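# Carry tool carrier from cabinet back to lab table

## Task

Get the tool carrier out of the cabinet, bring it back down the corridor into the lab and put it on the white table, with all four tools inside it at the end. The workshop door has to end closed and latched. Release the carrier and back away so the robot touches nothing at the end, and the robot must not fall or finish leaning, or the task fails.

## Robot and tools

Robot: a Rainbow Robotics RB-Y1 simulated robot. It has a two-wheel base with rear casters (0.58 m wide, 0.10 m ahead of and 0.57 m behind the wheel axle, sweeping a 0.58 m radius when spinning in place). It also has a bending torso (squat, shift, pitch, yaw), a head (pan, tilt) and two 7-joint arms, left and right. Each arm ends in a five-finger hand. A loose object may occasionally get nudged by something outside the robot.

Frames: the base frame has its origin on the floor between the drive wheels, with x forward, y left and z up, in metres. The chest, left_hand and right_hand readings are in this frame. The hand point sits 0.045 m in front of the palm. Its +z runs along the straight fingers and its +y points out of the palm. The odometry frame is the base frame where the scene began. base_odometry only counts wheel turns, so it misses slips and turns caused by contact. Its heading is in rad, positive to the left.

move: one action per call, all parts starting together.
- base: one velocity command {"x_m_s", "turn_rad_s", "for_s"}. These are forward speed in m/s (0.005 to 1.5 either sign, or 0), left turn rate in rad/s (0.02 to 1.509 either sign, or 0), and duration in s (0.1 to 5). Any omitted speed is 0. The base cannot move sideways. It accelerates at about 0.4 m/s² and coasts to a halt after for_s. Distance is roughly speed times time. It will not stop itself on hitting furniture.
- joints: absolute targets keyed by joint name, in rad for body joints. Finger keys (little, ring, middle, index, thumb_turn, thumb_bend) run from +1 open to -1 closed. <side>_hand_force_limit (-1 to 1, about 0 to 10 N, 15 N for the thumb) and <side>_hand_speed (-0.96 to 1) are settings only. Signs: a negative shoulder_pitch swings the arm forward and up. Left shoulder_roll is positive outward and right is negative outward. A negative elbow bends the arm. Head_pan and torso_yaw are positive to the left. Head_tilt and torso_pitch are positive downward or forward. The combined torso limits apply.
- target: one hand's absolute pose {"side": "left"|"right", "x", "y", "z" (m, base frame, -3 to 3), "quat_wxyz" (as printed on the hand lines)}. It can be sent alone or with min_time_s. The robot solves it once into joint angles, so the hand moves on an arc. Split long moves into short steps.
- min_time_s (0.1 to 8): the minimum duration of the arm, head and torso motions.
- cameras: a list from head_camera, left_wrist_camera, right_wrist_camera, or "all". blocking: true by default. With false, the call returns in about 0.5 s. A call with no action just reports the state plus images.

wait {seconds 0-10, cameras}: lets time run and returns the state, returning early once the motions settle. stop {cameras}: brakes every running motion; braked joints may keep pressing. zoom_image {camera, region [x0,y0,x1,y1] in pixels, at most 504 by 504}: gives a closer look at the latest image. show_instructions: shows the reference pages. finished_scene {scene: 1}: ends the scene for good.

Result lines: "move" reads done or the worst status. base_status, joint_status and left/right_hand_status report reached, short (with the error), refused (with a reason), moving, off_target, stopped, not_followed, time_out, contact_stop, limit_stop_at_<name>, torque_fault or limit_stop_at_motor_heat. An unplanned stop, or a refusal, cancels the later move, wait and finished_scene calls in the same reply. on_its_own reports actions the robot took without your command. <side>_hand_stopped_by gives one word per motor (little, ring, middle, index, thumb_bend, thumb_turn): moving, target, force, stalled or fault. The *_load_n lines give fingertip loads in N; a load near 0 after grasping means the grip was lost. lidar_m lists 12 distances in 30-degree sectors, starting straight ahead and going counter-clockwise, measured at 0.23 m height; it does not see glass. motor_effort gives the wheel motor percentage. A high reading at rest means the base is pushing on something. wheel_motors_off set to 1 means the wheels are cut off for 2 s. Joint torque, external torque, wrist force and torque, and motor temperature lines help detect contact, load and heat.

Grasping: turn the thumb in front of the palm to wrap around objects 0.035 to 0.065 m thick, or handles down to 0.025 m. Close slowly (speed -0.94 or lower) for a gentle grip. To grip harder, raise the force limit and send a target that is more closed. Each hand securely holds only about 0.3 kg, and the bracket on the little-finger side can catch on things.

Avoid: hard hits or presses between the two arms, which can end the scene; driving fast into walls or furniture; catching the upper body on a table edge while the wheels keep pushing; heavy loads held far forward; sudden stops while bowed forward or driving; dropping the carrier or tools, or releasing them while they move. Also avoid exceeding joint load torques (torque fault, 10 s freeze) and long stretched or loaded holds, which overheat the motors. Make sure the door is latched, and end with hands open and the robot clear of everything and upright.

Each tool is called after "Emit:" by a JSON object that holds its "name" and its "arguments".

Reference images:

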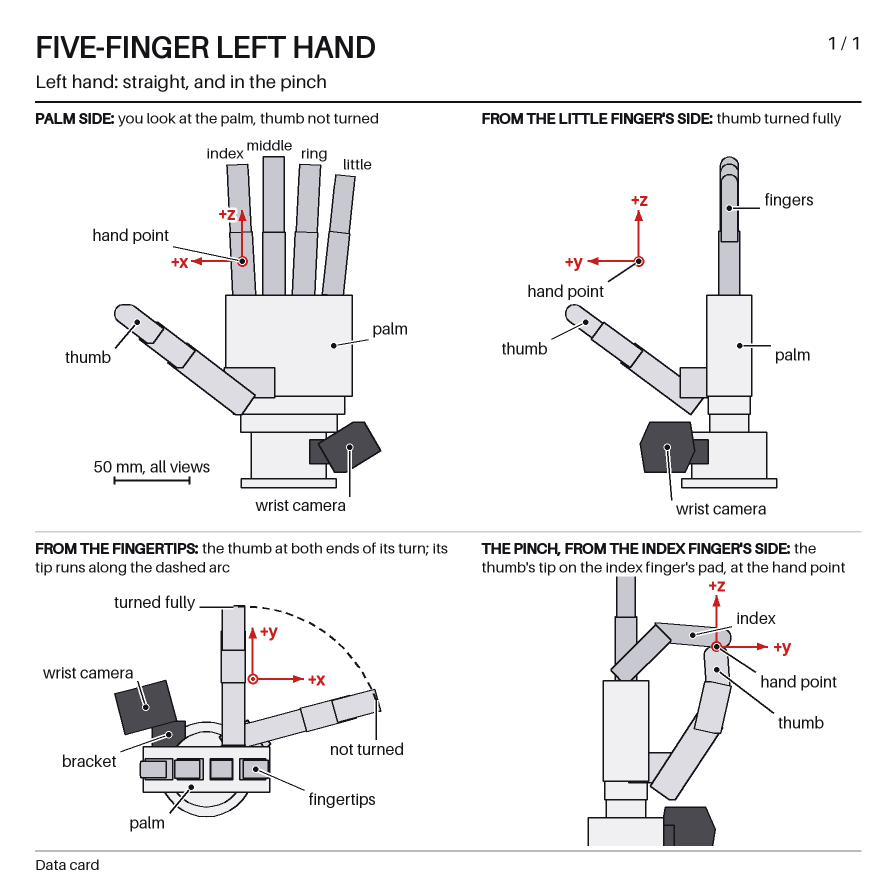

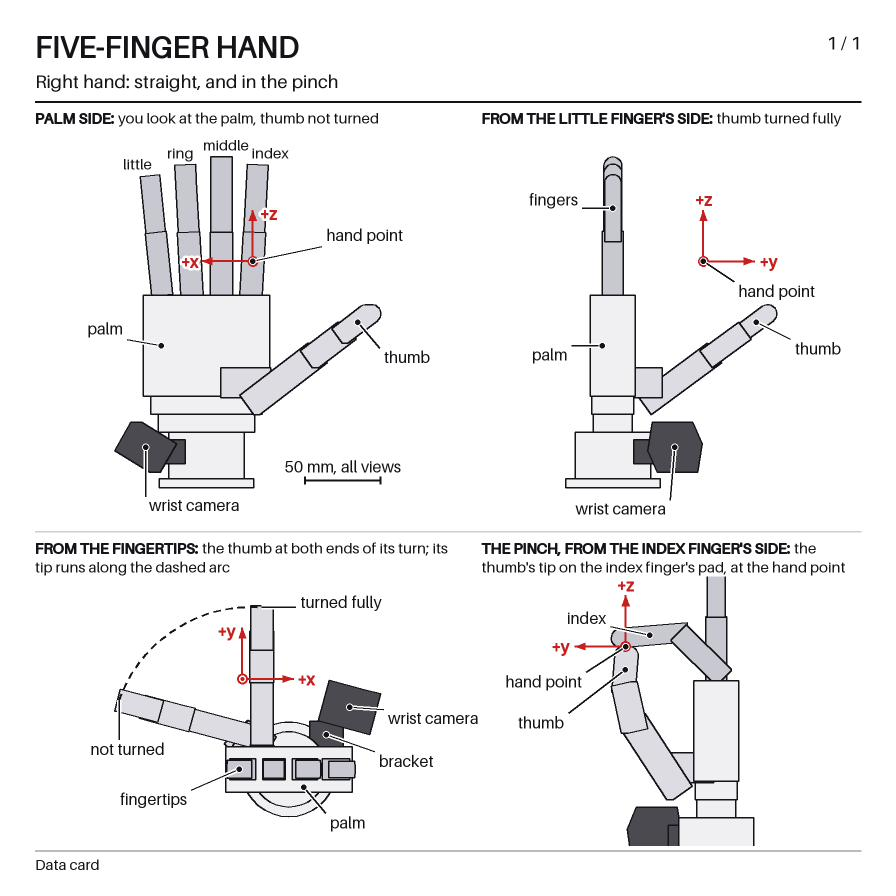

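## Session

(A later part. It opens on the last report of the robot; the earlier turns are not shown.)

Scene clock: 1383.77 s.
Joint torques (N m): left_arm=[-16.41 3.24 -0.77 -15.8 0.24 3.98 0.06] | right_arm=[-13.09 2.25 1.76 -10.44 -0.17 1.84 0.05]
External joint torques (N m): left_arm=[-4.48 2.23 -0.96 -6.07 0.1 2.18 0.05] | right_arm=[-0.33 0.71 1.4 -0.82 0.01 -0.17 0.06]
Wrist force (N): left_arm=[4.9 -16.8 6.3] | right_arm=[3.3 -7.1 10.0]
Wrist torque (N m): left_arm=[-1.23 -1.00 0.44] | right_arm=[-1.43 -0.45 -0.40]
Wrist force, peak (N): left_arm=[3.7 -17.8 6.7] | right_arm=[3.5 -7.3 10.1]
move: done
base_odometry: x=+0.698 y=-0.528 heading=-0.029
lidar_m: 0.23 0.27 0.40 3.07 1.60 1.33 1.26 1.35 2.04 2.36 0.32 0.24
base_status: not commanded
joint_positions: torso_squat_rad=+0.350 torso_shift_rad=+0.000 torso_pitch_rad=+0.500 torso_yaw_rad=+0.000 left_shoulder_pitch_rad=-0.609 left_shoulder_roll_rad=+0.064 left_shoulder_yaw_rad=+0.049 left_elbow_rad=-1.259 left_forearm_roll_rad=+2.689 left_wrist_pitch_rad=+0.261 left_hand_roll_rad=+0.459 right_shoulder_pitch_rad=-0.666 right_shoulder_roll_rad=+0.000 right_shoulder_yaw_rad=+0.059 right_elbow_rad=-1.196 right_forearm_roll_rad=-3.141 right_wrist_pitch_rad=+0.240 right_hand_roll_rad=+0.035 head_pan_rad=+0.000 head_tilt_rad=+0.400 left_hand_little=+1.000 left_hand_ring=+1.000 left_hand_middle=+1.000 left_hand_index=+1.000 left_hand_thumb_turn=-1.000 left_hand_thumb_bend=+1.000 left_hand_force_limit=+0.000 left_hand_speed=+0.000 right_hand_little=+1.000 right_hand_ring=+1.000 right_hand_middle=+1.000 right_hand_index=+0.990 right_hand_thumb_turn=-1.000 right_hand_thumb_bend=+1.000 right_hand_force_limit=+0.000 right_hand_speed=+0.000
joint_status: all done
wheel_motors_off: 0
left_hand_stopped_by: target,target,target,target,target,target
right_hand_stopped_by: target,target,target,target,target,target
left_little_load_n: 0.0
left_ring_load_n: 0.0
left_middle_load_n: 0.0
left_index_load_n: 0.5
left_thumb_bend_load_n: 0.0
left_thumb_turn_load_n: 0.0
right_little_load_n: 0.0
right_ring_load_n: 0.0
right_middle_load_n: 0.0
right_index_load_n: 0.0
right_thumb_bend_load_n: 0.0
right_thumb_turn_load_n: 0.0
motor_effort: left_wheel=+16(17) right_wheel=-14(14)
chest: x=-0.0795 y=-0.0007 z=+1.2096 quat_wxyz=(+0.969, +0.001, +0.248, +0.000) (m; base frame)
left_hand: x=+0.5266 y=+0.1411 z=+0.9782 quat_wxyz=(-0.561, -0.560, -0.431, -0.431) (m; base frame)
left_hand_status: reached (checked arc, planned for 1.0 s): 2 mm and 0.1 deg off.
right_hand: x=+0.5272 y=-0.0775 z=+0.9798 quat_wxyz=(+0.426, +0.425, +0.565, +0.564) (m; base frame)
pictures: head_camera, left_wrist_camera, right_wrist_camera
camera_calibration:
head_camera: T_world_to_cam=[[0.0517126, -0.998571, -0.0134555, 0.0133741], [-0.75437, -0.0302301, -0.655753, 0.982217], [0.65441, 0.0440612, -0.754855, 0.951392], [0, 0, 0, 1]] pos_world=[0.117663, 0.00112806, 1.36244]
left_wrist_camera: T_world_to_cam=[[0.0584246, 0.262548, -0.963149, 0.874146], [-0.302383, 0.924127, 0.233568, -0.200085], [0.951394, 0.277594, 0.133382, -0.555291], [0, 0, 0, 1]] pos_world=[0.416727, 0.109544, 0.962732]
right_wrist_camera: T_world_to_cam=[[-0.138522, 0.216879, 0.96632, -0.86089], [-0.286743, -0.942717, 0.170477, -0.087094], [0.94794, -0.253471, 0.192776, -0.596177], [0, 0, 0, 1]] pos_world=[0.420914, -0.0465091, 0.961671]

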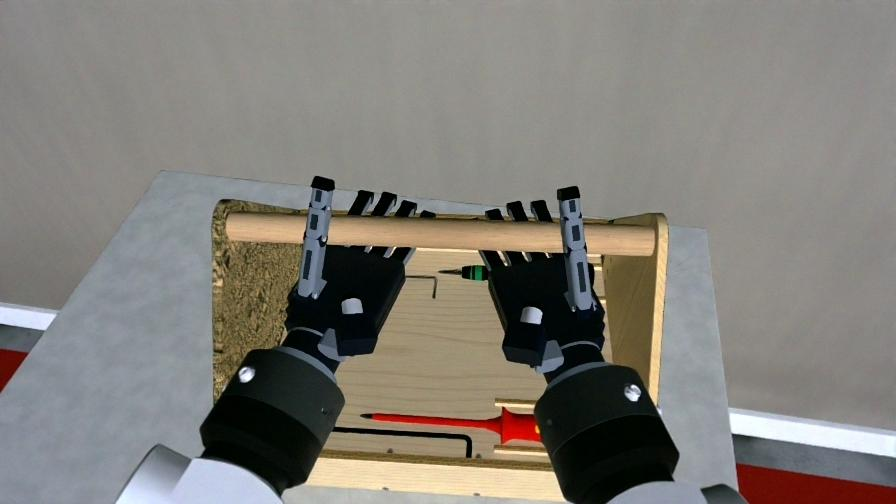

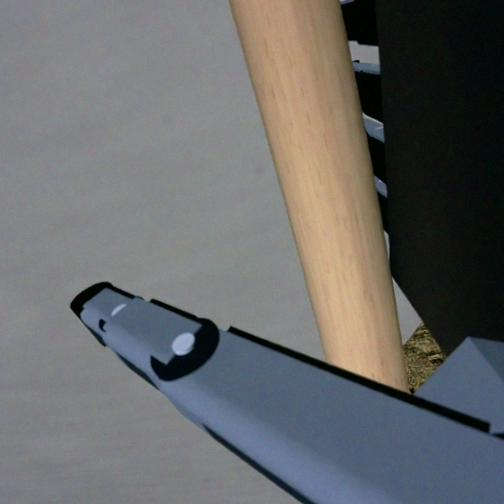

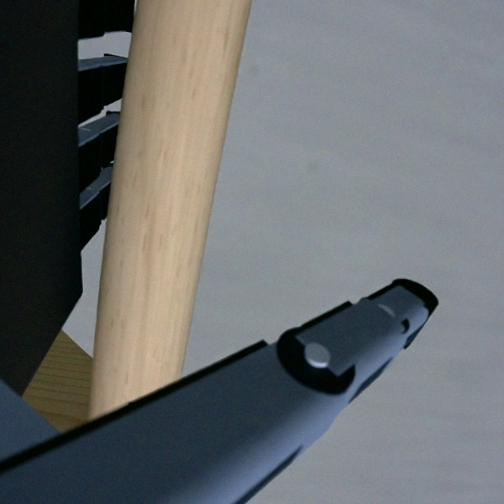

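Emit:
{"name": "move", "arguments": {"target": {"side":"left","x":0.539,"y":0.138,"z":0.972,"quat_wxyz":[0.561,0.561,0.4305,0.4305]}, "min_time_s": 1}}

Emit:
{"name": "move", "arguments": {"target": {"side":"right","x":0.539,"y":-0.074,"z":0.979,"quat_wxyz":[0.4305,0.4305,0.561,0.561]}, "min_time_s": 1}}

Emit:
{"name": "move", "arguments": {"target": {"side":"left","x":0.539,"y":0.138,"z":0.976,"quat_wxyz":[0.561,0.561,0.4305,0.4305]}, "min_time_s": 1}}

Emit:
{"name": "move", "arguments": {"joints": {"left_hand_little":0.0,"left_hand_ring":0.0,"left_hand_middle":0.0,"left_hand_index":0.0,"right_hand_little":0.0,"right_hand_ring":0.0,"right_hand_middle":0.0,"right_hand_index":0.0}, "cameras": ["all"]}}

Scene clock: 1391.37 s.
Joint torques (N m): left_arm=[-14.45 0.01 1.86 -9.24 0.83 2.08 -0.33] | right_arm=[-13.99 1.83 1.43 -10.46 0.03 2.03 -0.03]
External joint torques (N m): left_arm=[-1.67 -1.17 1.82 0.35 0.66 0.26 -0.34] | right_arm=[-1.23 0.28 1.07 -0.84 0.21 0.01 -0.02]
Wrist force (N): left_arm=[5.5 -6.4 5.6] | right_arm=[3.6 -7.2 10.0]
Wrist torque (N m): left_arm=[-0.98 -1.05 0.49] | right_arm=[-1.43 -0.50 -0.39]
Wrist force, peak (N): left_arm=[2.5 -18.2 5.7] | right_arm=[3.4 -7.2 10.3]
move: done
base_odometry: x=+0.698 y=-0.528 heading=-0.029
lidar_m: 0.23 0.26 0.39 3.06 1.60 1.33 1.27 1.33 2.04 2.34 0.31 0.24
base_status: not commanded
joint_positions: torso_squat_rad=+0.350 torso_shift_rad=+0.000 torso_pitch_rad=+0.500 torso_yaw_rad=+0.000 left_shoulder_pitch_rad=-0.672 left_shoulder_roll_rad=+0.056 left_shoulder_yaw_rad=+0.083 left_elbow_rad=-1.158 left_forearm_roll_rad=+2.692 left_wrist_pitch_rad=+0.302 left_hand_roll_rad=+0.435 right_shoulder_pitch_rad=-0.666 right_shoulder_roll_rad=+0.000 right_shoulder_yaw_rad=+0.059 right_elbow_rad=-1.196 right_forearm_roll_rad=-3.141 right_wrist_pitch_rad=+0.240 right_hand_roll_rad=+0.035 head_pan_rad=+0.000 head_tilt_rad=+0.400 left_hand_little=+1.000 left_hand_ring=+1.000 left_hand_middle=+1.000 left_hand_index=+1.000 left_hand_thumb_turn=-1.000 left_hand_thumb_bend=+1.000 left_hand_force_limit=+0.000 left_hand_speed=+0.000 right_hand_little=+1.000 right_hand_ring=+1.000 right_hand_middle=+1.000 right_hand_index=+0.990 right_hand_thumb_turn=-1.000 right_hand_thumb_bend=+1.000 right_hand_force_limit=+0.000 right_hand_speed=+0.000
joint_status: all done
wheel_motors_off: 0
left_hand_stopped_by: target,target,target,target,target,target
right_hand_stopped_by: target,target,target,target,target,target
left_little_load_n: 0.0
left_ring_load_n: 0.0
left_middle_load_n: 0.0
left_index_load_n: 0.0
left_thumb_bend_load_n: 0.0
left_thumb_turn_load_n: 0.0
right_little_load_n: 0.0
right_ring_load_n: 0.0
right_middle_load_n: 0.0
right_index_load_n: 0.5
right_thumb_bend_load_n: 0.0
right_thumb_turn_load_n: 0.0
motor_effort: left_wheel=+17(17) right_wheel=-14(14)
chest: x=-0.0795 y=-0.0007 z=+1.2096 quat_wxyz=(+0.969, +0.000, +0.248, +0.000) (m; base frame)
left_hand: x=+0.5388 y=+0.1380 z=+0.9720 quat_wxyz=(-0.561, -0.561, -0.431, -0.430) (m; base frame)
left_hand_status: reached (checked arc, planned for 1.0 s): 0 mm and 0.1 deg off.
right_hand: x=+0.5272 y=-0.0774 z=+0.9798 quat_wxyz=(+0.426, +0.425, +0.565, +0.564) (m; base frame)
pictures: none

Scene clock: 1392.70 s.
Joint torques (N m): left_arm=[-14.4 0.46 1.7 -9.32 0.84 2.05 -0.38] | right_arm=[-16.2 1.7 -0.99 -9.7 -0.03 2.48 -0.49]
External joint torques (N m): left_arm=[-1.61 -0.73 1.66 0.27 0.68 0.24 -0.39] | right_arm=[-2.62 0.4 -1.31 -0.15 0.15 0.46 -0.48]
Wrist force (N): left_arm=[5.0 -6.0 5.8] | right_arm=[3.4 -7.2 10.0]
Wrist torque (N m): left_arm=[-0.92 -0.99 0.45] | right_arm=[-1.43 -0.45 -0.49]
Wrist force, peak (N): left_arm=[5.5 -6.5 6.3] | right_arm=[3.5 -7.3 10.2]
move: done
base_odometry: x=+0.698 y=-0.528 heading=-0.029
lidar_m: 0.24 0.26 0.40 3.05 1.59 1.34 1.26 1.34 2.04 2.34 0.33 0.24
base_status: not commanded
joint_positions: torso_squat_rad=+0.350 torso_shift_rad=+0.000 torso_pitch_rad=+0.500 torso_yaw_rad=+0.000 left_shoulder_pitch_rad=-0.672 left_shoulder_roll_rad=+0.056 left_shoulder_yaw_rad=+0.083 left_elbow_rad=-1.158 left_forearm_roll_rad=+2.692 left_wrist_pitch_rad=+0.302 left_hand_roll_rad=+0.435 right_shoulder_pitch_rad=-0.722 right_shoulder_roll_rad=+0.000 right_shoulder_yaw_rad=+0.042 right_elbow_rad=-1.123 right_forearm_roll_rad=-3.141 right_wrist_pitch_rad=+0.260 right_hand_roll_rad=+0.033 head_pan_rad=+0.000 head_tilt_rad=+0.400 left_hand_little=+1.000 left_hand_ring=+1.000 left_hand_middle=+1.000 left_hand_index=+1.000 left_hand_thumb_turn=-1.000 left_hand_thumb_bend=+1.000 left_hand_force_limit=+0.000 left_hand_speed=+0.000 right_hand_little=+1.000 right_hand_ring=+1.000 right_hand_middle=+1.000 right_hand_index=+0.990 right_hand_thumb_turn=-1.000 right_hand_thumb_bend=+1.000 right_hand_force_limit=+0.000 right_hand_speed=+0.000
joint_status: all done
wheel_motors_off: 0
left_hand_stopped_by: target,target,target,target,target,target
right_hand_stopped_by: target,target,target,target,target,target
left_little_load_n: 0.0
left_ring_load_n: 0.0
left_middle_load_n: 0.0
left_index_load_n: 0.0
left_thumb_bend_load_n: 0.0
left_thumb_turn_load_n: 0.0
right_little_load_n: 0.0
right_ring_load_n: 0.0
right_middle_load_n: 0.0
right_index_load_n: 0.0
right_thumb_bend_load_n: 0.0
right_thumb_turn_load_n: 0.0
motor_effort: left_wheel=+17(17) right_wheel=-14(14)
chest: x=-0.0795 y=-0.0007 z=+1.2096 quat_wxyz=(+0.969, +0.000, +0.248, +0.000) (m; base frame)
left_hand: x=+0.5388 y=+0.1380 z=+0.9720 quat_wxyz=(-0.561, -0.561, -0.431, -0.430) (m; base frame)
right_hand: x=+0.5390 y=-0.0742 z=+0.9788 quat_wxyz=(+0.426, +0.425, +0.565, +0.564) (m; base frame)
right_hand_status: reached (checked arc, as near as the solve gets, planned for 1.0 s): 0 mm and 1.1 deg off.
pictures: none

Scene clock: 1394.03 s.
Joint torques (N m): left_arm=[-12.4 2.76 -1.5 -11.02 0.14 1.99 0.39] | right_arm=[-16.1 2.65 -1.25 -9.82 0.11 2.65 -0.4]
External joint torques (N m): left_arm=[0.36 1.58 -1.58 -1.37 -0.01 0.18 0.38] | right_arm=[-2.52 1.36 -1.57 -0.26 0.29 0.64 -0.39]
Wrist force (N): left_arm=[5.1 -7.5 6.2] | right_arm=[3.5 -7.3 10.1]
Wrist torque (N m): left_arm=[-1.03 -1.00 0.55] | right_arm=[-1.46 -0.48 -0.49]
Wrist force, peak (N): left_arm=[5.6 -8.9 7.2] | right_arm=[3.4 -7.5 10.1]
move: done
base_odometry: x=+0.698 y=-0.528 heading=-0.029
lidar_m: 0.24 0.27 0.41 3.06 1.61 1.34 1.27 1.36 2.02 2.34 0.33 0.24
base_status: not commanded
joint_positions: torso_squat_rad=+0.350 torso_shift_rad=+0.000 torso_pitch_rad=+0.500 torso_yaw_rad=+0.000 left_shoulder_pitch_rad=-0.667 left_shoulder_roll_rad=+0.059 left_shoulder_yaw_rad=+0.075 left_elbow_rad=-1.179 left_forearm_roll_rad=+2.692 left_wrist_pitch_rad=+0.286 left_hand_roll_rad=+0.442 right_shoulder_pitch_rad=-0.722 right_shoulder_roll_rad=+0.000 right_shoulder_yaw_rad=+0.042 right_elbow_rad=-1.123 right_forearm_roll_rad=-3.141 right_wrist_pitch_rad=+0.260 right_hand_roll_rad=+0.033 head_pan_rad=+0.000 head_tilt_rad=+0.400 left_hand_little=+1.000 left_hand_ring=+1.000 left_hand_middle=+1.000 left_hand_index=+1.000 left_hand_thumb_turn=-1.000 left_hand_thumb_bend=+1.000 left_hand_force_limit=+0.000 left_hand_speed=+0.000 right_hand_little=+1.000 right_hand_ring=+1.000 right_hand_middle=+1.000 right_hand_index=+0.990 right_hand_thumb_turn=-1.000 right_hand_thumb_bend=+1.000 right_hand_force_limit=+0.000 right_hand_speed=+0.000
joint_status: all done
wheel_motors_off: 0
left_hand_stopped_by: target,target,target,target,target,target
right_hand_stopped_by: target,target,target,target,target,target
left_little_load_n: 0.0
left_ring_load_n: 0.0
left_middle_load_n: 0.0
left_index_load_n: 0.0
left_thumb_bend_load_n: 0.0
left_thumb_turn_load_n: 0.0
right_little_load_n: 0.0
right_ring_load_n: 0.0
right_middle_load_n: 0.0
right_index_load_n: 0.0
right_thumb_bend_load_n: 0.0
right_thumb_turn_load_n: 0.0
motor_effort: left_wheel=+16(17) right_wheel=-14(14)
chest: x=-0.0795 y=-0.0007 z=+1.2096 quat_wxyz=(+0.969, +0.000, +0.248, +0.000) (m; base frame)
left_hand: x=+0.5390 y=+0.1380 z=+0.9759 quat_wxyz=(-0.561, -0.561, -0.431, -0.431) (m; base frame)
left_hand_status: reached (checked arc, planned for 1.0 s): 0 mm and 0.0 deg off.
right_hand: x=+0.5390 y=-0.0742 z=+0.9788 quat_wxyz=(+0.426, +0.425, +0.565, +0.564) (m; base frame)
pictures: none

Scene clock: 1394.90 s.
Joint torques (N m): left_arm=[-13.29 2.53 -1.21 -11.24 0.34 2.58 0.42] | right_arm=[-16.44 2.06 -0.4 -9.9 0.07 2.55 -0.39]
External joint torques (N m): left_arm=[-0.54 1.35 -1.3 -1.6 0.19 0.78 0.41] | right_arm=[-2.87 0.77 -0.72 -0.36 0.25 0.55 -0.38]
Wrist force (N): left_arm=[6.1 -9.1 8.0] | right_arm=[3.5 -7.2 9.9]
Wrist torque (N m): left_arm=[-1.08 -0.91 0.79] | right_arm=[-1.43 -0.47 -0.48]
Wrist force, peak (N): left_arm=[4.6 -10.9 13.1] | right_arm=[3.4 -7.3 10.2]
move: done
base_odometry: x=+0.698 y=-0.528 heading=-0.029
lidar_m: 0.24 0.26 0.41 3.06 1.61 1.34 1.28 1.34 2.03 2.34 0.32 0.24
base_status: not commanded
joint_positions: torso_squat_rad=+0.350 torso_shift_rad=+0.000 torso_pitch_rad=+0.500 torso_yaw_rad=+0.000 left_shoulder_pitch_rad=-0.667 left_shoulder_roll_rad=+0.059 left_shoulder_yaw_rad=+0.075 left_elbow_rad=-1.179 left_forearm_roll_rad=+2.692 left_wrist_pitch_rad=+0.286 left_hand_roll_rad=+0.442 right_shoulder_pitch_rad=-0.722 right_shoulder_roll_rad=+0.000 right_shoulder_yaw_rad=+0.042 right_elbow_rad=-1.123 right_forearm_roll_rad=-3.141 right_wrist_pitch_rad=+0.260 right_hand_roll_rad=+0.033 head_pan_rad=+0.000 head_tilt_rad=+0.400 left_hand_little=+0.000 left_hand_ring=+0.000 left_hand_middle=+0.000 left_hand_index=+0.000 left_hand_thumb_turn=-1.000 left_hand_thumb_bend=+1.000 left_hand_force_limit=+0.000 left_hand_speed=+0.000 right_hand_little=+0.000 right_hand_ring=+0.000 right_hand_middle=+0.000 right_hand_index=+0.000 right_hand_thumb_turn=-1.000 right_hand_thumb_bend=+1.000 right_hand_force_limit=+0.000 right_hand_speed=+0.000
joint_status: all done
wheel_motors_off: 0
left_hand_stopped_by: target,target,target,target,target,target
right_hand_stopped_by: target,target,target,target,target,target
left_little_load_n: 1.0
left_ring_load_n: 0.5
left_middle_load_n: 0.0
left_index_load_n: 0.0
left_thumb_bend_load_n: 0.0
left_thumb_turn_load_n: 0.0
right_little_load_n: 0.0
right_ring_load_n: 0.0
right_middle_load_n: 0.5
right_index_load_n: 0.0
right_thumb_bend_load_n: 0.0
right_thumb_turn_load_n: 0.0
motor_effort: left_wheel=+15(17) right_wheel=-14(14)
chest: x=-0.0795 y=-0.0007 z=+1.2096 quat_wxyz=(+0.969, +0.000, +0.248, +0.000) (m; base frame)
left_hand: x=+0.5390 y=+0.1381 z=+0.9757 quat_wxyz=(-0.561, -0.561, -0.431, -0.431) (m; base frame)
right_hand: x=+0.5390 y=-0.0742 z=+0.9788 quat_wxyz=(+0.426, +0.425, +0.565, +0.564) (m; base frame)
pictures: head_camera, left_wrist_camera, right_wrist_camera
camera_calibration:
head_camera: T_world_to_cam=[[0.0517912, -0.998568, -0.0133851, 0.0132753], [-0.754363, -0.0303355, -0.655756, 0.98221], [0.654411, 0.0440596, -0.754854, 0.951532], [0, 0, 0, 1]] pos_world=[0.117563, 0.00112793, 1.36254]
left_wrist_camera: T_world_to_cam=[[0.0588221, 0.263272, -0.962927, 0.871224], [-0.301664, 0.924188, 0.234253, -0.194052], [0.951598, 0.276701, 0.133783, -0.566218], [0, 0, 0, 1]] pos_world=[0.429027, 0.106644, 0.960132]
right_wrist_camera: T_world_to_cam=[[-0.138619, 0.217131, 0.96625, -0.858832], [-0.285421, -0.94303, 0.170967, -0.0817949], [0.948325, -0.252088, 0.192696, -0.606341], [0, 0, 0, 1]] pos_world=[0.432612, -0.0435073, 0.96067]

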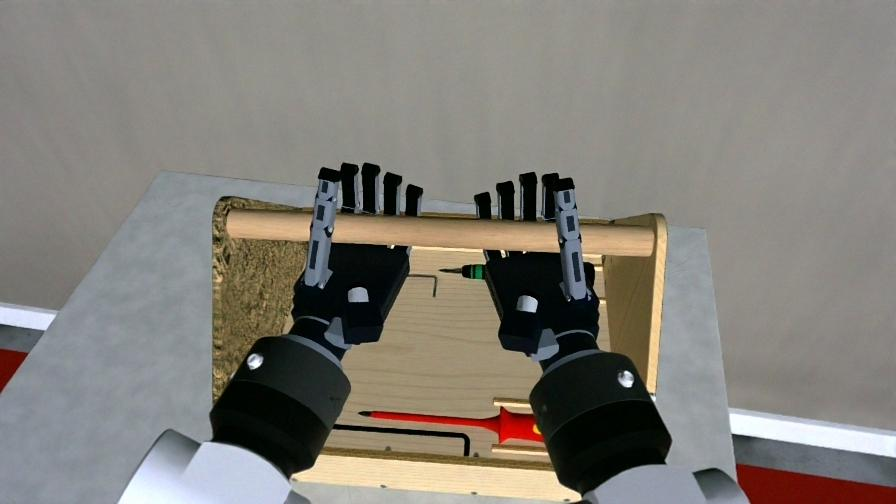

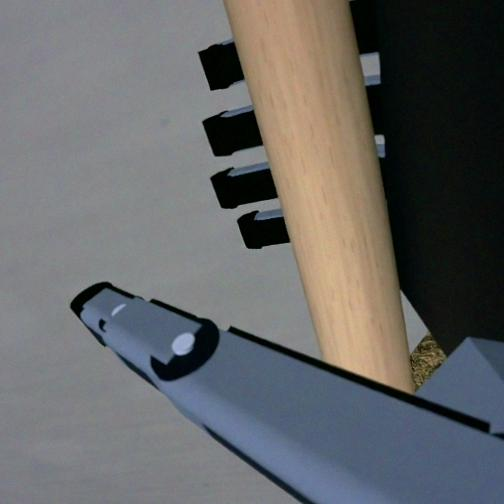

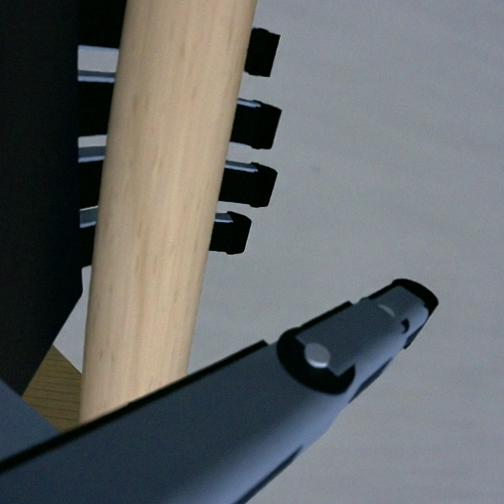

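Emit:
{"name": "move", "arguments": {"target": {"side":"left","x":0.552,"y":0.136,"z":0.974,"quat_wxyz":[0.561,0.561,0.4305,0.4305]}, "min_time_s": 1}}

Emit:
{"name": "move", "arguments": {"target": {"side":"right","x":0.552,"y":-0.072,"z":0.976,"quat_wxyz":[0.4305,0.4305,0.561,0.561]}, "min_time_s": 1}}

Emit:
{"name": "move", "arguments": {"joints": {"left_hand_speed":-0.7,"right_hand_speed":-0.7,"left_hand_little":-0.95,"left_hand_ring":-0.95,"left_hand_middle":-0.95,"left_hand_index":-0.95,"right_hand_little":-0.95,"right_hand_ring":-0.95,"right_hand_middle":-0.95,"right_hand_index":-0.95,"left_hand_force_limit":-0.4,"right_hand_force_limit":-0.4}, "cameras": ["all"]}}

Scene clock: 1406.13 s.
Joint torques (N m): left_arm=[-15.46 0.43 2.11 -9.28 0.89 2.11 -0.38] | right_arm=[-16.38 1.04 -0.14 -10.07 -0.02 2.49 -0.29]
External joint torques (N m): left_arm=[-1.87 -1.02 2.1 0.28 0.73 0.3 -0.39] | right_arm=[-2.81 -0.25 -0.46 -0.53 0.16 0.48 -0.28]
Wrist force (N): left_arm=[5.7 -5.8 6.0] | right_arm=[2.4 -7.9 13.1]
Wrist torque (N m): left_arm=[-0.89 -1.05 0.48] | right_arm=[-1.53 -0.71 -0.58]
Wrist force, peak (N): left_arm=[5.2 -13.5 4.3] | right_arm=[2.5 -8.4 13.7]
move: done
base_odometry: x=+0.698 y=-0.528 heading=-0.029
lidar_m: 0.24 0.26 0.41 3.06 1.58 1.34 1.27 1.34 2.02 2.34 0.32 0.25
base_status: not commanded
joint_positions: torso_squat_rad=+0.350 torso_shift_rad=+0.000 torso_pitch_rad=+0.500 torso_yaw_rad=+0.000 left_shoulder_pitch_rad=-0.727 left_shoulder_roll_rad=+0.058 left_shoulder_yaw_rad=+0.102 left_elbow_rad=-1.096 left_forearm_roll_rad=+2.697 left_wrist_pitch_rad=+0.310 left_hand_roll_rad=+0.427 right_shoulder_pitch_rad=-0.722 right_shoulder_roll_rad=+0.000 right_shoulder_yaw_rad=+0.042 right_elbow_rad=-1.123 right_forearm_roll_rad=-3.141 right_wrist_pitch_rad=+0.260 right_hand_roll_rad=+0.033 head_pan_rad=+0.000 head_tilt_rad=+0.400 left_hand_little=+0.000 left_hand_ring=+0.000 left_hand_middle=+0.000 left_hand_index=+0.000 left_hand_thumb_turn=-1.000 left_hand_thumb_bend=+1.000 left_hand_force_limit=+0.000 left_hand_speed=+0.000 right_hand_little=+0.000 right_hand_ring=+0.000 right_hand_middle=+0.000 right_hand_index=+0.000 right_hand_thumb_turn=-1.000 right_hand_thumb_bend=+1.000 right_hand_force_limit=+0.000 right_hand_speed=+0.000
joint_status: all done
wheel_motors_off: 0
left_hand_stopped_by: target,target,target,target,target,target
right_hand_stopped_by: target,target,target,target,target,target
left_little_load_n: 0.0
left_ring_load_n: 0.0
left_middle_load_n: 0.0
left_index_load_n: 0.0
left_thumb_bend_load_n: 0.0
left_thumb_turn_load_n: 0.0
right_little_load_n: 1.5
right_ring_load_n: 0.0
right_middle_load_n: 0.0
right_index_load_n: 0.0
right_thumb_bend_load_n: 0.0
right_thumb_turn_load_n: 0.0
motor_effort: left_wheel=+15(17) right_wheel=-14(14)
chest: x=-0.0795 y=-0.0007 z=+1.2096 quat_wxyz=(+0.969, +0.000, +0.248, +0.000) (m; base frame)
left_hand: x=+0.5519 y=+0.1360 z=+0.9739 quat_wxyz=(-0.561, -0.561, -0.430, -0.430) (m; base frame)
left_hand_status: reached (checked arc, planned for 1.0 s): 0 mm and 0.0 deg off.
right_hand: x=+0.5390 y=-0.0743 z=+0.9788 quat_wxyz=(+0.426, +0.425, +0.565, +0.564) (m; base frame)
pictures: none

Scene clock: 1407.47 s.
Joint torques (N m): left_arm=[-15.27 0.5 1.64 -9.29 0.86 2.14 -0.34] | right_arm=[-17.17 1.9 -0.89 -9.69 0.04 2.58 -0.44]
External joint torques (N m): left_arm=[-1.68 -0.95 1.63 0.26 0.7 0.32 -0.35] | right_arm=[-2.68 0.95 -1.18 -0.26 0.21 0.57 -0.43]
Wrist force (N): left_arm=[5.4 -6.3 6.0] | right_arm=[3.4 -7.2 9.9]
Wrist torque (N m): left_arm=[-0.98 -1.01 0.51] | right_arm=[-1.44 -0.46 -0.48]
Wrist force, peak (N): left_arm=[5.6 -6.8 5.9] | right_arm=[2.5 -8.3 13.3]
move: done
base_odometry: x=+0.698 y=-0.528 heading=-0.029
lidar_m: 0.24 0.26 0.42 3.06 1.60 1.35 1.27 1.35 2.03 2.33 0.32 0.25
base_status: not commanded
joint_positions: torso_squat_rad=+0.350 torso_shift_rad=+0.000 torso_pitch_rad=+0.500 torso_yaw_rad=+0.000 left_shoulder_pitch_rad=-0.727 left_shoulder_roll_rad=+0.058 left_shoulder_yaw_rad=+0.102 left_elbow_rad=-1.096 left_forearm_roll_rad=+2.697 left_wrist_pitch_rad=+0.310 left_hand_roll_rad=+0.427 right_shoulder_pitch_rad=-0.789 right_shoulder_roll_rad=+0.000 right_shoulder_yaw_rad=+0.017 right_elbow_rad=-1.025 right_forearm_roll_rad=-3.141 right_wrist_pitch_rad=+0.294 right_hand_roll_rad=+0.031 head_pan_rad=+0.000 head_tilt_rad=+0.400 left_hand_little=+0.000 left_hand_ring=+0.000 left_hand_middle=+0.000 left_hand_index=+0.000 left_hand_thumb_turn=-1.000 left_hand_thumb_bend=+1.000 left_hand_force_limit=+0.000 left_hand_speed=+0.000 right_hand_little=+0.000 right_hand_ring=+0.000 right_hand_middle=+0.000 right_hand_index=+0.000 right_hand_thumb_turn=-1.000 right_hand_thumb_bend=+1.000 right_hand_force_limit=+0.000 right_hand_speed=+0.000
joint_status: all done
wheel_motors_off: 0
left_hand_stopped_by: target,target,target,target,target,target
right_hand_stopped_by: target,target,target,target,target,target
left_little_load_n: 0.0
left_ring_load_n: 0.0
left_middle_load_n: 0.0
left_index_load_n: 0.0
left_thumb_bend_load_n: 0.0
left_thumb_turn_load_n: 0.0
right_little_load_n: 0.5
right_ring_load_n: 0.0
right_middle_load_n: 0.0
right_index_load_n: 0.0
right_thumb_bend_load_n: 0.0
right_thumb_turn_load_n: 0.0
motor_effort: left_wheel=+16(17) right_wheel=-14(14)
chest: x=-0.0795 y=-0.0007 z=+1.2096 quat_wxyz=(+0.969, +0.000, +0.248, +0.000) (m; base frame)
left_hand: x=+0.5519 y=+0.1360 z=+0.9739 quat_wxyz=(-0.561, -0.561, -0.430, -0.430) (m; base frame)
right_hand: x=+0.5519 y=-0.0722 z=+0.9759 quat_wxyz=(+0.426, +0.425, +0.565, +0.564) (m; base frame)
right_hand_status: reached (checked arc, planned for 1.0 s): 0 mm and 1.0 deg off.
pictures: none

Scene clock: 1409.10 s.
Joint torques (N m): left_arm=[-11.32 0.54 1.44 -8.15 0.78 1.47 -0.31] | right_arm=[-13.57 2.2 0.07 -8.33 0.14 1.54 -0.36]
External joint torques (N m): left_arm=[2.28 -0.92 1.43 1.4 0.62 -0.33 -0.32] | right_arm=[0.94 1.26 -0.22 1.09 0.31 -0.45 -0.35]
Wrist force (N): left_arm=[4.6 -2.8 11.3] | right_arm=[4.7 -3.9 13.0]
Wrist torque (N m): left_arm=[-0.99 -0.86 0.41] | right_arm=[-1.35 -0.55 -0.43]
Wrist force, peak (N): left_arm=[4.9 -5.5 13.5] | right_arm=[3.1 -7.6 16.2]
move: off_target
base_odometry: x=+0.698 y=-0.528 heading=-0.029
lidar_m: 0.23 0.26 0.40 3.06 1.60 1.34 1.26 1.34 2.02 2.34 0.31 0.25
base_status: not commanded
joint_positions: torso_squat_rad=+0.350 torso_shift_rad=+0.000 torso_pitch_rad=+0.500 torso_yaw_rad=+0.000 left_shoulder_pitch_rad=-0.728 left_shoulder_roll_rad=+0.058 left_shoulder_yaw_rad=+0.102 left_elbow_rad=-1.097 left_forearm_roll_rad=+2.697 left_wrist_pitch_rad=+0.311 left_hand_roll_rad=+0.427 right_shoulder_pitch_rad=-0.789 right_shoulder_roll_rad=+0.000 right_shoulder_yaw_rad=+0.017 right_elbow_rad=-1.026 right_forearm_roll_rad=-3.141 right_wrist_pitch_rad=+0.294 right_hand_roll_rad=+0.031 head_pan_rad=+0.000 head_tilt_rad=+0.400 left_hand_little=-0.605 left_hand_ring=-0.744 left_hand_middle=-0.882 left_hand_index=-0.950 left_hand_thumb_turn=-1.000 left_hand_thumb_bend=+1.000 left_hand_force_limit=-0.400 left_hand_speed=-0.700 right_hand_little=-0.440 right_hand_ring=-0.634 right_hand_middle=-0.772 right_hand_index=-0.882 right_hand_thumb_turn=-1.000 right_hand_thumb_bend=+1.000 right_hand_force_limit=-0.400 right_hand_speed=-0.700
joint_status: left_hand_little off_target (ended at -0.605, target -0.950); left_hand_ring off_target (ended at -0.744, target -0.950); left_hand_middle off_target (ended at -0.882, target -0.950); right_hand_little off_target (ended at -0.440, target -0.950); right_hand_ring off_target (ended at -0.634, target -0.950); right_hand_middle off_target (ended at -0.772, target -0.950); right_hand_index off_target (ended at -0.882, target -0.950); the others done
wheel_motors_off: 0
left_hand_stopped_by: force,force,force,target,target,target
right_hand_stopped_by: force,force,force,force,target,target
left_little_load_n: 0.0
left_ring_load_n: 0.0
left_middle_load_n: 2.0
left_index_load_n: 1.5
left_thumb_bend_load_n: 0.0
left_thumb_turn_load_n: 0.0
right_little_load_n: 0.0
right_ring_load_n: 0.0
right_middle_load_n: 0.0
right_index_load_n: 4.5
right_thumb_bend_load_n: 0.0
right_thumb_turn_load_n: 0.0
motor_effort: left_wheel=+15(17) right_wheel=-14(14)
chest: x=-0.0796 y=-0.0007 z=+1.2096 quat_wxyz=(+0.969, +0.000, +0.247, +0.000) (m; base frame)
left_hand: x=+0.5521 y=+0.1357 z=+0.9748 quat_wxyz=(-0.561, -0.561, -0.430, -0.431) (m; base frame)
right_hand: x=+0.5521 y=-0.0720 z=+0.9767 quat_wxyz=(+0.426, +0.425, +0.565, +0.564) (m; base frame)
pictures: head_camera, left_wrist_camera, right_wrist_camera
camera_calibration:
head_camera: T_world_to_cam=[[0.0517916, -0.998568, -0.0133748, 0.0132663], [-0.754178, -0.0303301, -0.655969, 0.982403], [0.654624, 0.0440606, -0.754669, 0.951319], [0, 0, 0, 1]] pos_world=[0.117463, 0.00112793, 1.36253]
left_wrist_camera: T_world_to_cam=[[0.06003, 0.263616, -0.962758, 0.869337], [-0.300774, 0.924448, 0.234373, -0.188369], [0.951804, 0.275503, 0.134783, -0.578867], [0, 0, 0, 1]] pos_world=[0.442126, 0.104445, 0.959131]
right_wrist_camera: T_world_to_cam=[[-0.138757, 0.216988, 0.966262, -0.855451], [-0.287003, -0.94264, 0.170469, -0.0742083], [0.947827, -0.253667, 0.193074, -0.618059], [0, 0, 0, 1]] pos_world=[0.445815, -0.0411098, 0.958572]

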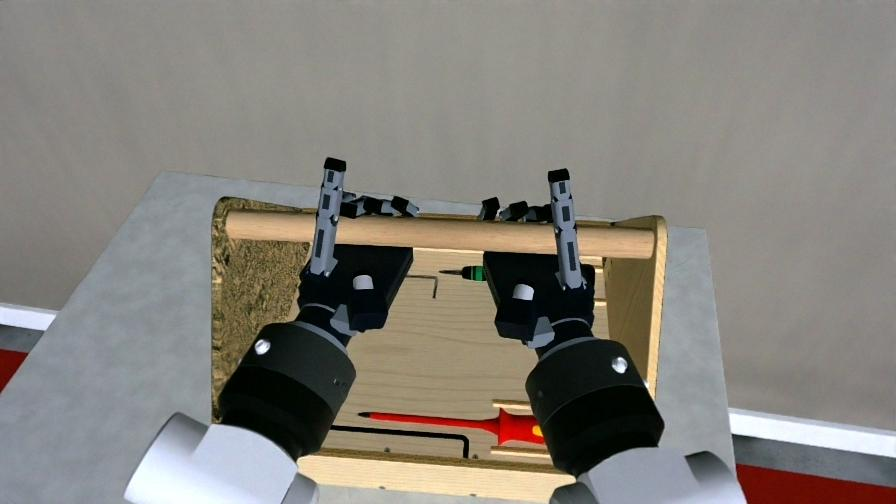

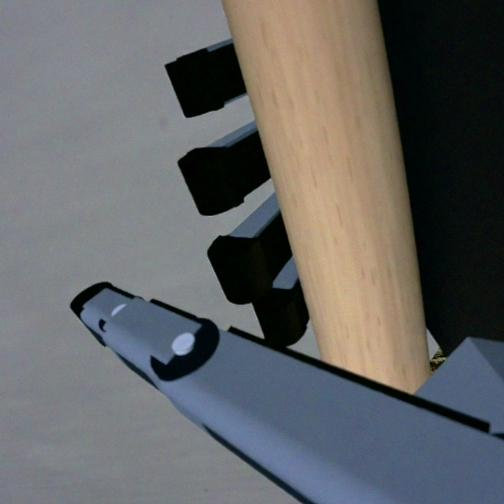

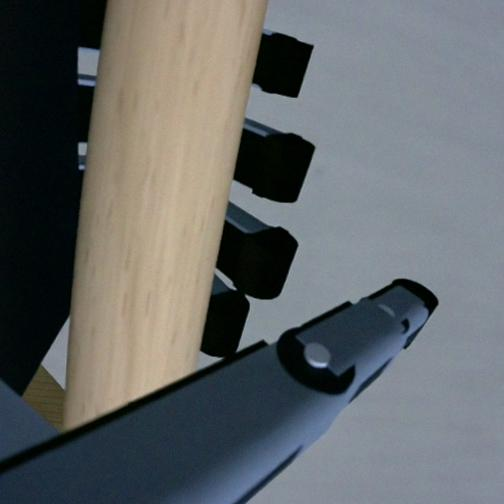

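Emit:
{"name": "move", "arguments": {"joints": {"left_hand_thumb_bend":-0.2,"right_hand_thumb_bend":-0.2}}}

Emit:
{"name": "move", "arguments": {"joints": {"torso_squat_rad":0.3}, "min_time_s": 1.5, "cameras": ["all"]}}

Scene clock: 1416.70 s.
Joint torques (N m): left_arm=[-11.47 0.7 1.61 -8.15 0.75 1.48 -0.33] | right_arm=[-13.8 1.7 -0.09 -8.58 -0.02 1.55 -0.43]
External joint torques (N m): left_arm=[2.14 -0.75 1.6 1.4 0.59 -0.33 -0.34] | right_arm=[0.7 0.75 -0.37 0.84 0.16 -0.45 -0.42]
Wrist force (N): left_arm=[4.9 -2.3 11.3] | right_arm=[4.7 -4.1 13.0]
Wrist torque (N m): left_arm=[-0.96 -0.93 0.42] | right_arm=[-1.39 -0.55 -0.45]
Wrist force, peak (N): left_arm=[4.7 -3.3 12.2] | right_arm=[4.8 -4.1 13.4]
move: off_target
base_odometry: x=+0.698 y=-0.528 heading=-0.029
lidar_m: 0.23 0.27 0.41 3.06 1.61 1.34 1.27 1.34 2.04 2.34 0.32 0.24
base_status: not commanded
joint_positions: torso_squat_rad=+0.350 torso_shift_rad=+0.000 torso_pitch_rad=+0.500 torso_yaw_rad=+0.000 left_shoulder_pitch_rad=-0.728 left_shoulder_roll_rad=+0.058 left_shoulder_yaw_rad=+0.102 left_elbow_rad=-1.097 left_forearm_roll_rad=+2.697 left_wrist_pitch_rad=+0.311 left_hand_roll_rad=+0.427 right_shoulder_pitch_rad=-0.789 right_shoulder_roll_rad=+0.000 right_shoulder_yaw_rad=+0.017 right_elbow_rad=-1.026 right_forearm_roll_rad=-3.141 right_wrist_pitch_rad=+0.294 right_hand_roll_rad=+0.031 head_pan_rad=+0.000 head_tilt_rad=+0.400 left_hand_little=-0.605 left_hand_ring=-0.744 left_hand_middle=-0.882 left_hand_index=-0.950 left_hand_thumb_turn=-1.000 left_hand_thumb_bend=+0.520 left_hand_force_limit=-0.400 left_hand_speed=-0.700 right_hand_little=-0.440 right_hand_ring=-0.634 right_hand_middle=-0.772 right_hand_index=-0.882 right_hand_thumb_turn=-1.000 right_hand_thumb_bend=+0.520 right_hand_force_limit=-0.400 right_hand_speed=-0.700
joint_status: left_hand_thumb_bend off_target (ended at +0.520, target -0.200); right_hand_thumb_bend off_target (ended at +0.520, target -0.200)
wheel_motors_off: 0
left_hand_stopped_by: force,force,force,target,force,target
right_hand_stopped_by: force,force,force,force,force,target
left_little_load_n: 0.0
left_ring_load_n: 0.0
left_middle_load_n: 2.0
left_index_load_n: 1.0
left_thumb_bend_load_n: 4.0
left_thumb_turn_load_n: 1.0
right_little_load_n: 0.5
right_ring_load_n: 0.0
right_middle_load_n: 0.0
right_index_load_n: 4.5
right_thumb_bend_load_n: 5.0
right_thumb_turn_load_n: 1.0
motor_effort: left_wheel=+16(17) right_wheel=-14(14)
chest: x=-0.0796 y=-0.0007 z=+1.2096 quat_wxyz=(+0.969, +0.000, +0.247, +0.000) (m; base frame)
left_hand: x=+0.5521 y=+0.1357 z=+0.9748 quat_wxyz=(-0.561, -0.561, -0.430, -0.431) (m; base frame)
right_hand: x=+0.5521 y=-0.0720 z=+0.9767 quat_wxyz=(+0.426, +0.425, +0.565, +0.564) (m; base frame)
pictures: none

Scene clock: 1418.50 s.
Joint torques (N m): left_arm=[-18.53 2.21 1.51 -14.88 0.69 3.92 -0.26] | right_arm=[-17.79 1.1 -0.21 -12.45 0.05 3.42 -0.32]
External joint torques (N m): left_arm=[-4.98 0.77 1.5 -5.34 0.52 2.11 -0.27] | right_arm=[-3.32 0.15 -0.5 -3.04 0.22 1.42 -0.31]
Wrist force (N): left_arm=[1.6 -16.3 6.5] | right_arm=[5.7 -13.3 11.6]
Wrist torque (N m): left_arm=[-1.41 -0.82 0.36] | right_arm=[-1.85 -0.57 -0.33]
Wrist force, peak (N): left_arm=[2.4 -18.9 6.4] | right_arm=[5.7 -13.4 11.8]
move: done
base_odometry: x=+0.698 y=-0.528 heading=-0.029
lidar_m: 0.23 0.27 0.40 3.05 1.60 1.33 1.26 1.35 2.02 2.34 0.32 0.25
base_status: not commanded
joint_positions: torso_squat_rad=+0.300 torso_shift_rad=+0.000 torso_pitch_rad=+0.501 torso_yaw_rad=+0.000 left_shoulder_pitch_rad=-0.727 left_shoulder_roll_rad=+0.058 left_shoulder_yaw_rad=+0.102 left_elbow_rad=-1.095 left_forearm_roll_rad=+2.697 left_wrist_pitch_rad=+0.310 left_hand_roll_rad=+0.427 right_shoulder_pitch_rad=-0.788 right_shoulder_roll_rad=+0.000 right_shoulder_yaw_rad=+0.017 right_elbow_rad=-1.025 right_forearm_roll_rad=-3.141 right_wrist_pitch_rad=+0.294 right_hand_roll_rad=+0.031 head_pan_rad=+0.000 head_tilt_rad=+0.400 left_hand_little=-0.605 left_hand_ring=-0.744 left_hand_middle=-0.882 left_hand_index=-0.950 left_hand_thumb_turn=-1.000 left_hand_thumb_bend=+0.520 left_hand_force_limit=-0.400 left_hand_speed=-0.700 right_hand_little=-0.440 right_hand_ring=-0.634 right_hand_middle=-0.772 right_hand_index=-0.882 right_hand_thumb_turn=-1.000 right_hand_thumb_bend=+0.520 right_hand_force_limit=-0.400 right_hand_speed=-0.700
joint_status: all done
wheel_motors_off: 0
left_hand_stopped_by: force,force,force,target,force,target
right_hand_stopped_by: force,force,force,force,force,target
left_little_load_n: 0.0
left_ring_load_n: 0.0
left_middle_load_n: 1.0
left_index_load_n: 0.0
left_thumb_bend_load_n: 4.0
left_thumb_turn_load_n: 1.0
right_little_load_n: 0.0
right_ring_load_n: 0.0
right_middle_load_n: 0.0
right_index_load_n: 0.0
right_thumb_bend_load_n: 5.0
right_thumb_turn_load_n: 1.0
motor_effort: left_wheel=+16(17) right_wheel=-14(14)
chest: x=-0.0792 y=-0.0007 z=+1.2207 quat_wxyz=(+0.969, +0.000, +0.248, +0.000) (m; base frame)
left_hand: x=+0.5518 y=+0.1360 z=+0.9832 quat_wxyz=(-0.560, -0.562, -0.432, -0.429) (m; base frame)
right_hand: x=+0.5521 y=-0.0722 z=+0.9861 quat_wxyz=(+0.426, +0.426, +0.566, +0.563) (m; base frame)
pictures: head_camera, left_wrist_camera, right_wrist_camera
camera_calibration:
head_camera: T_world_to_cam=[[0.0517804, -0.998568, -0.013423, 0.0134537], [-0.754783, -0.0303307, -0.655272, 0.989046], [0.653927, 0.0440617, -0.755273, 0.960131], [0, 0, 0, 1]] pos_world=[0.117963, 0.00112793, 1.37344]
left_wrist_camera: T_world_to_cam=[[0.0551354, 0.263866, -0.962982, 0.880235], [-0.300239, 0.924196, 0.236048, -0.19259], [0.952269, 0.276111, 0.130179, -0.575559], [0, 0, 0, 1]] pos_world=[0.441732, 0.104644, 0.968037]
right_wrist_camera: T_world_to_cam=[[-0.135776, 0.217409, 0.966591, -0.86644], [-0.286768, -0.942487, 0.171705, -0.0772821], [0.948329, -0.253874, 0.190313, -0.617414], [0, 0, 0, 1]] pos_world=[0.445708, -0.0412114, 0.968265]

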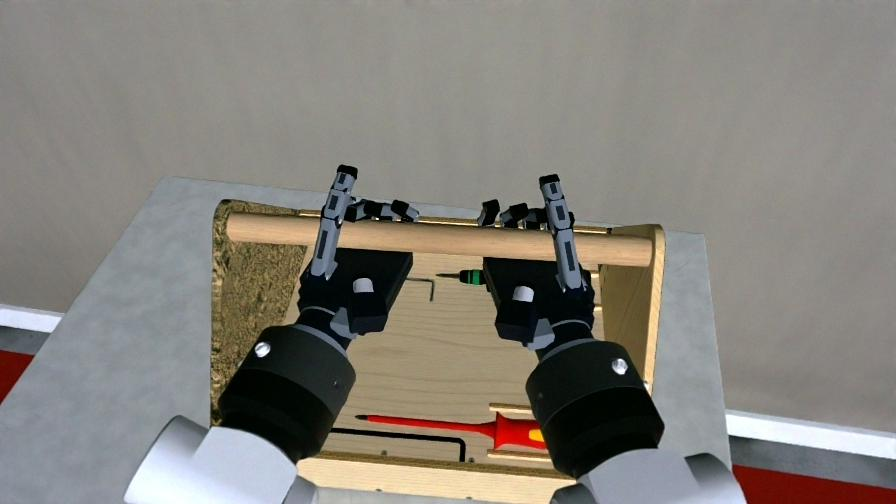

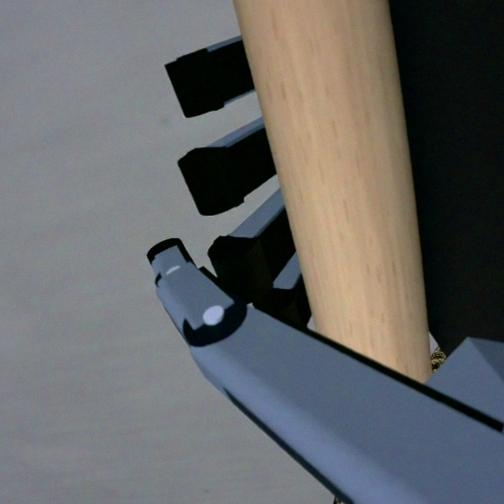

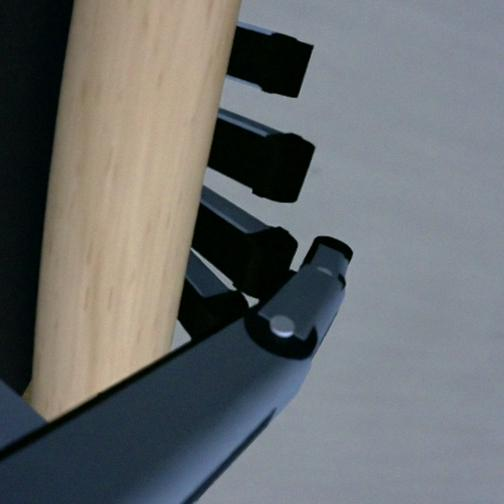

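Emit:
{"name": "move", "arguments": {"joints": {"torso_squat_rad":0.2}, "min_time_s": 2, "cameras": ["head_camera","left_wrist_camera"]}}

Scene clock: 1423.27 s.
Joint torques (N m): left_arm=[-18.89 2.47 1.54 -14.95 0.76 3.85 -0.21] | right_arm=[-19.25 1.35 -0.68 -13.47 -0.01 3.72 -0.06]
External joint torques (N m): left_arm=[-5.34 1.04 1.54 -5.41 0.6 2.04 -0.22] | right_arm=[-4.79 0.39 -0.97 -4.06 0.16 1.73 -0.06]
Wrist force (N): left_arm=[1.7 -16.6 5.6] | right_arm=[6.3 -15.2 11.6]
Wrist torque (N m): left_arm=[-1.29 -1.00 0.67] | right_arm=[-1.93 -0.61 -0.29]
Wrist force, peak (N): left_arm=[2.5 -16.6 6.5] | right_arm=[6.3 -15.5 12.0]
move: done
base_odometry: x=+0.698 y=-0.528 heading=-0.029
lidar_m: 0.23 0.27 0.41 3.06 1.60 1.34 1.26 1.35 2.04 2.34 0.32 0.23
base_status: not commanded
joint_positions: torso_squat_rad=+0.200 torso_shift_rad=+0.000 torso_pitch_rad=+0.501 torso_yaw_rad=+0.000 left_shoulder_pitch_rad=-0.727 left_shoulder_roll_rad=+0.058 left_shoulder_yaw_rad=+0.102 left_elbow_rad=-1.095 left_forearm_roll_rad=+2.697 left_wrist_pitch_rad=+0.310 left_hand_roll_rad=+0.427 right_shoulder_pitch_rad=-0.788 right_shoulder_roll_rad=+0.000 right_shoulder_yaw_rad=+0.017 right_elbow_rad=-1.024 right_forearm_roll_rad=-3.141 right_wrist_pitch_rad=+0.294 right_hand_roll_rad=+0.031 head_pan_rad=+0.000 head_tilt_rad=+0.400 left_hand_little=-0.605 left_hand_ring=-0.744 left_hand_middle=-0.882 left_hand_index=-0.950 left_hand_thumb_turn=-1.000 left_hand_thumb_bend=+0.520 left_hand_force_limit=-0.400 left_hand_speed=-0.700 right_hand_little=-0.440 right_hand_ring=-0.634 right_hand_middle=-0.772 right_hand_index=-0.882 right_hand_thumb_turn=-1.000 right_hand_thumb_bend=+0.520 right_hand_force_limit=-0.400 right_hand_speed=-0.700
joint_status: all done
wheel_motors_off: 0
left_hand_stopped_by: force,force,force,target,force,target
right_hand_stopped_by: force,force,force,force,force,target
left_little_load_n: 0.0
left_ring_load_n: 0.0
left_middle_load_n: 1.0
left_index_load_n: 0.0
left_thumb_bend_load_n: 4.5
left_thumb_turn_load_n: 1.0
right_little_load_n: 0.0
right_ring_load_n: 0.0
right_middle_load_n: 0.0
right_index_load_n: 0.0
right_thumb_bend_load_n: 5.0
right_thumb_turn_load_n: 1.0
motor_effort: left_wheel=+16(17) right_wheel=-14(14)
chest: x=-0.0791 y=-0.0007 z=+1.2379 quat_wxyz=(+0.969, +0.000, +0.248, +0.000) (m; base frame)
left_hand: x=+0.5518 y=+0.1360 z=+1.0004 quat_wxyz=(-0.560, -0.562, -0.432, -0.429) (m; base frame)
right_hand: x=+0.5520 y=-0.0723 z=+1.0030 quat_wxyz=(+0.426, +0.426, +0.566, +0.563) (m; base frame)
pictures: head_camera, left_wrist_camera
camera_calibration:
head_camera: T_world_to_cam=[[0.0517751, -0.998569, -0.0134245, 0.0136836], [-0.754827, -0.0303287, -0.655222, 1.00039], [0.653877, 0.0440574, -0.755317, 0.973199], [0, 0, 0, 1]] pos_world=[0.118063, 0.00112794, 1.39074]
left_wrist_camera: T_world_to_cam=[[0.0550148, 0.263929, -0.962972, 0.896926], [-0.300223, 0.924176, 0.236144, -0.196743], [0.952281, 0.276115, 0.130081, -0.577815], [0, 0, 0, 1]] pos_world=[0.441832, 0.104644, 0.985337]

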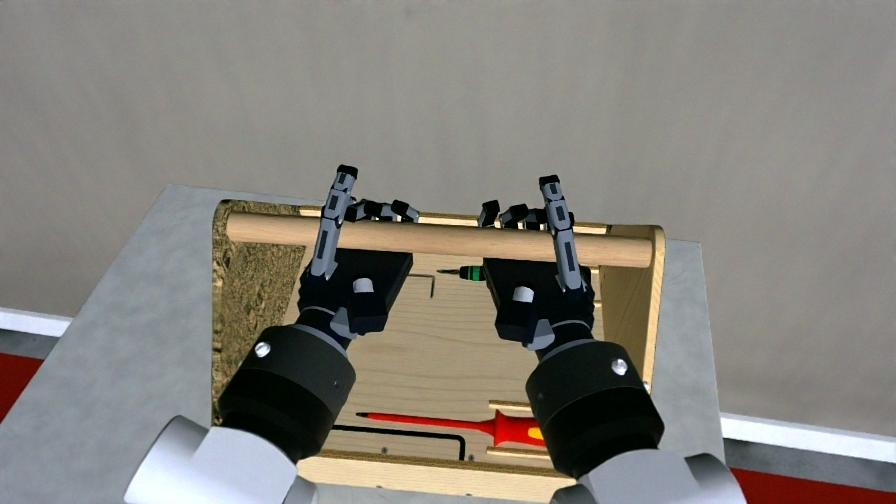

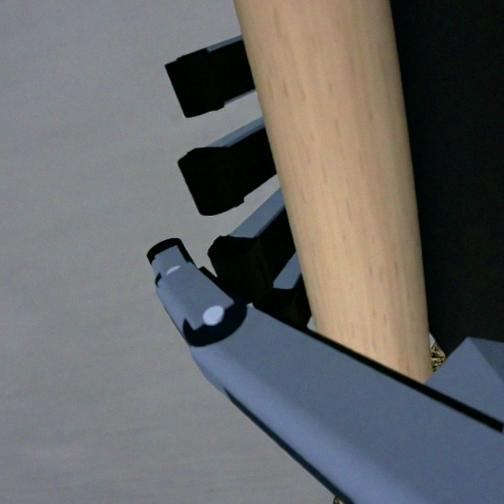

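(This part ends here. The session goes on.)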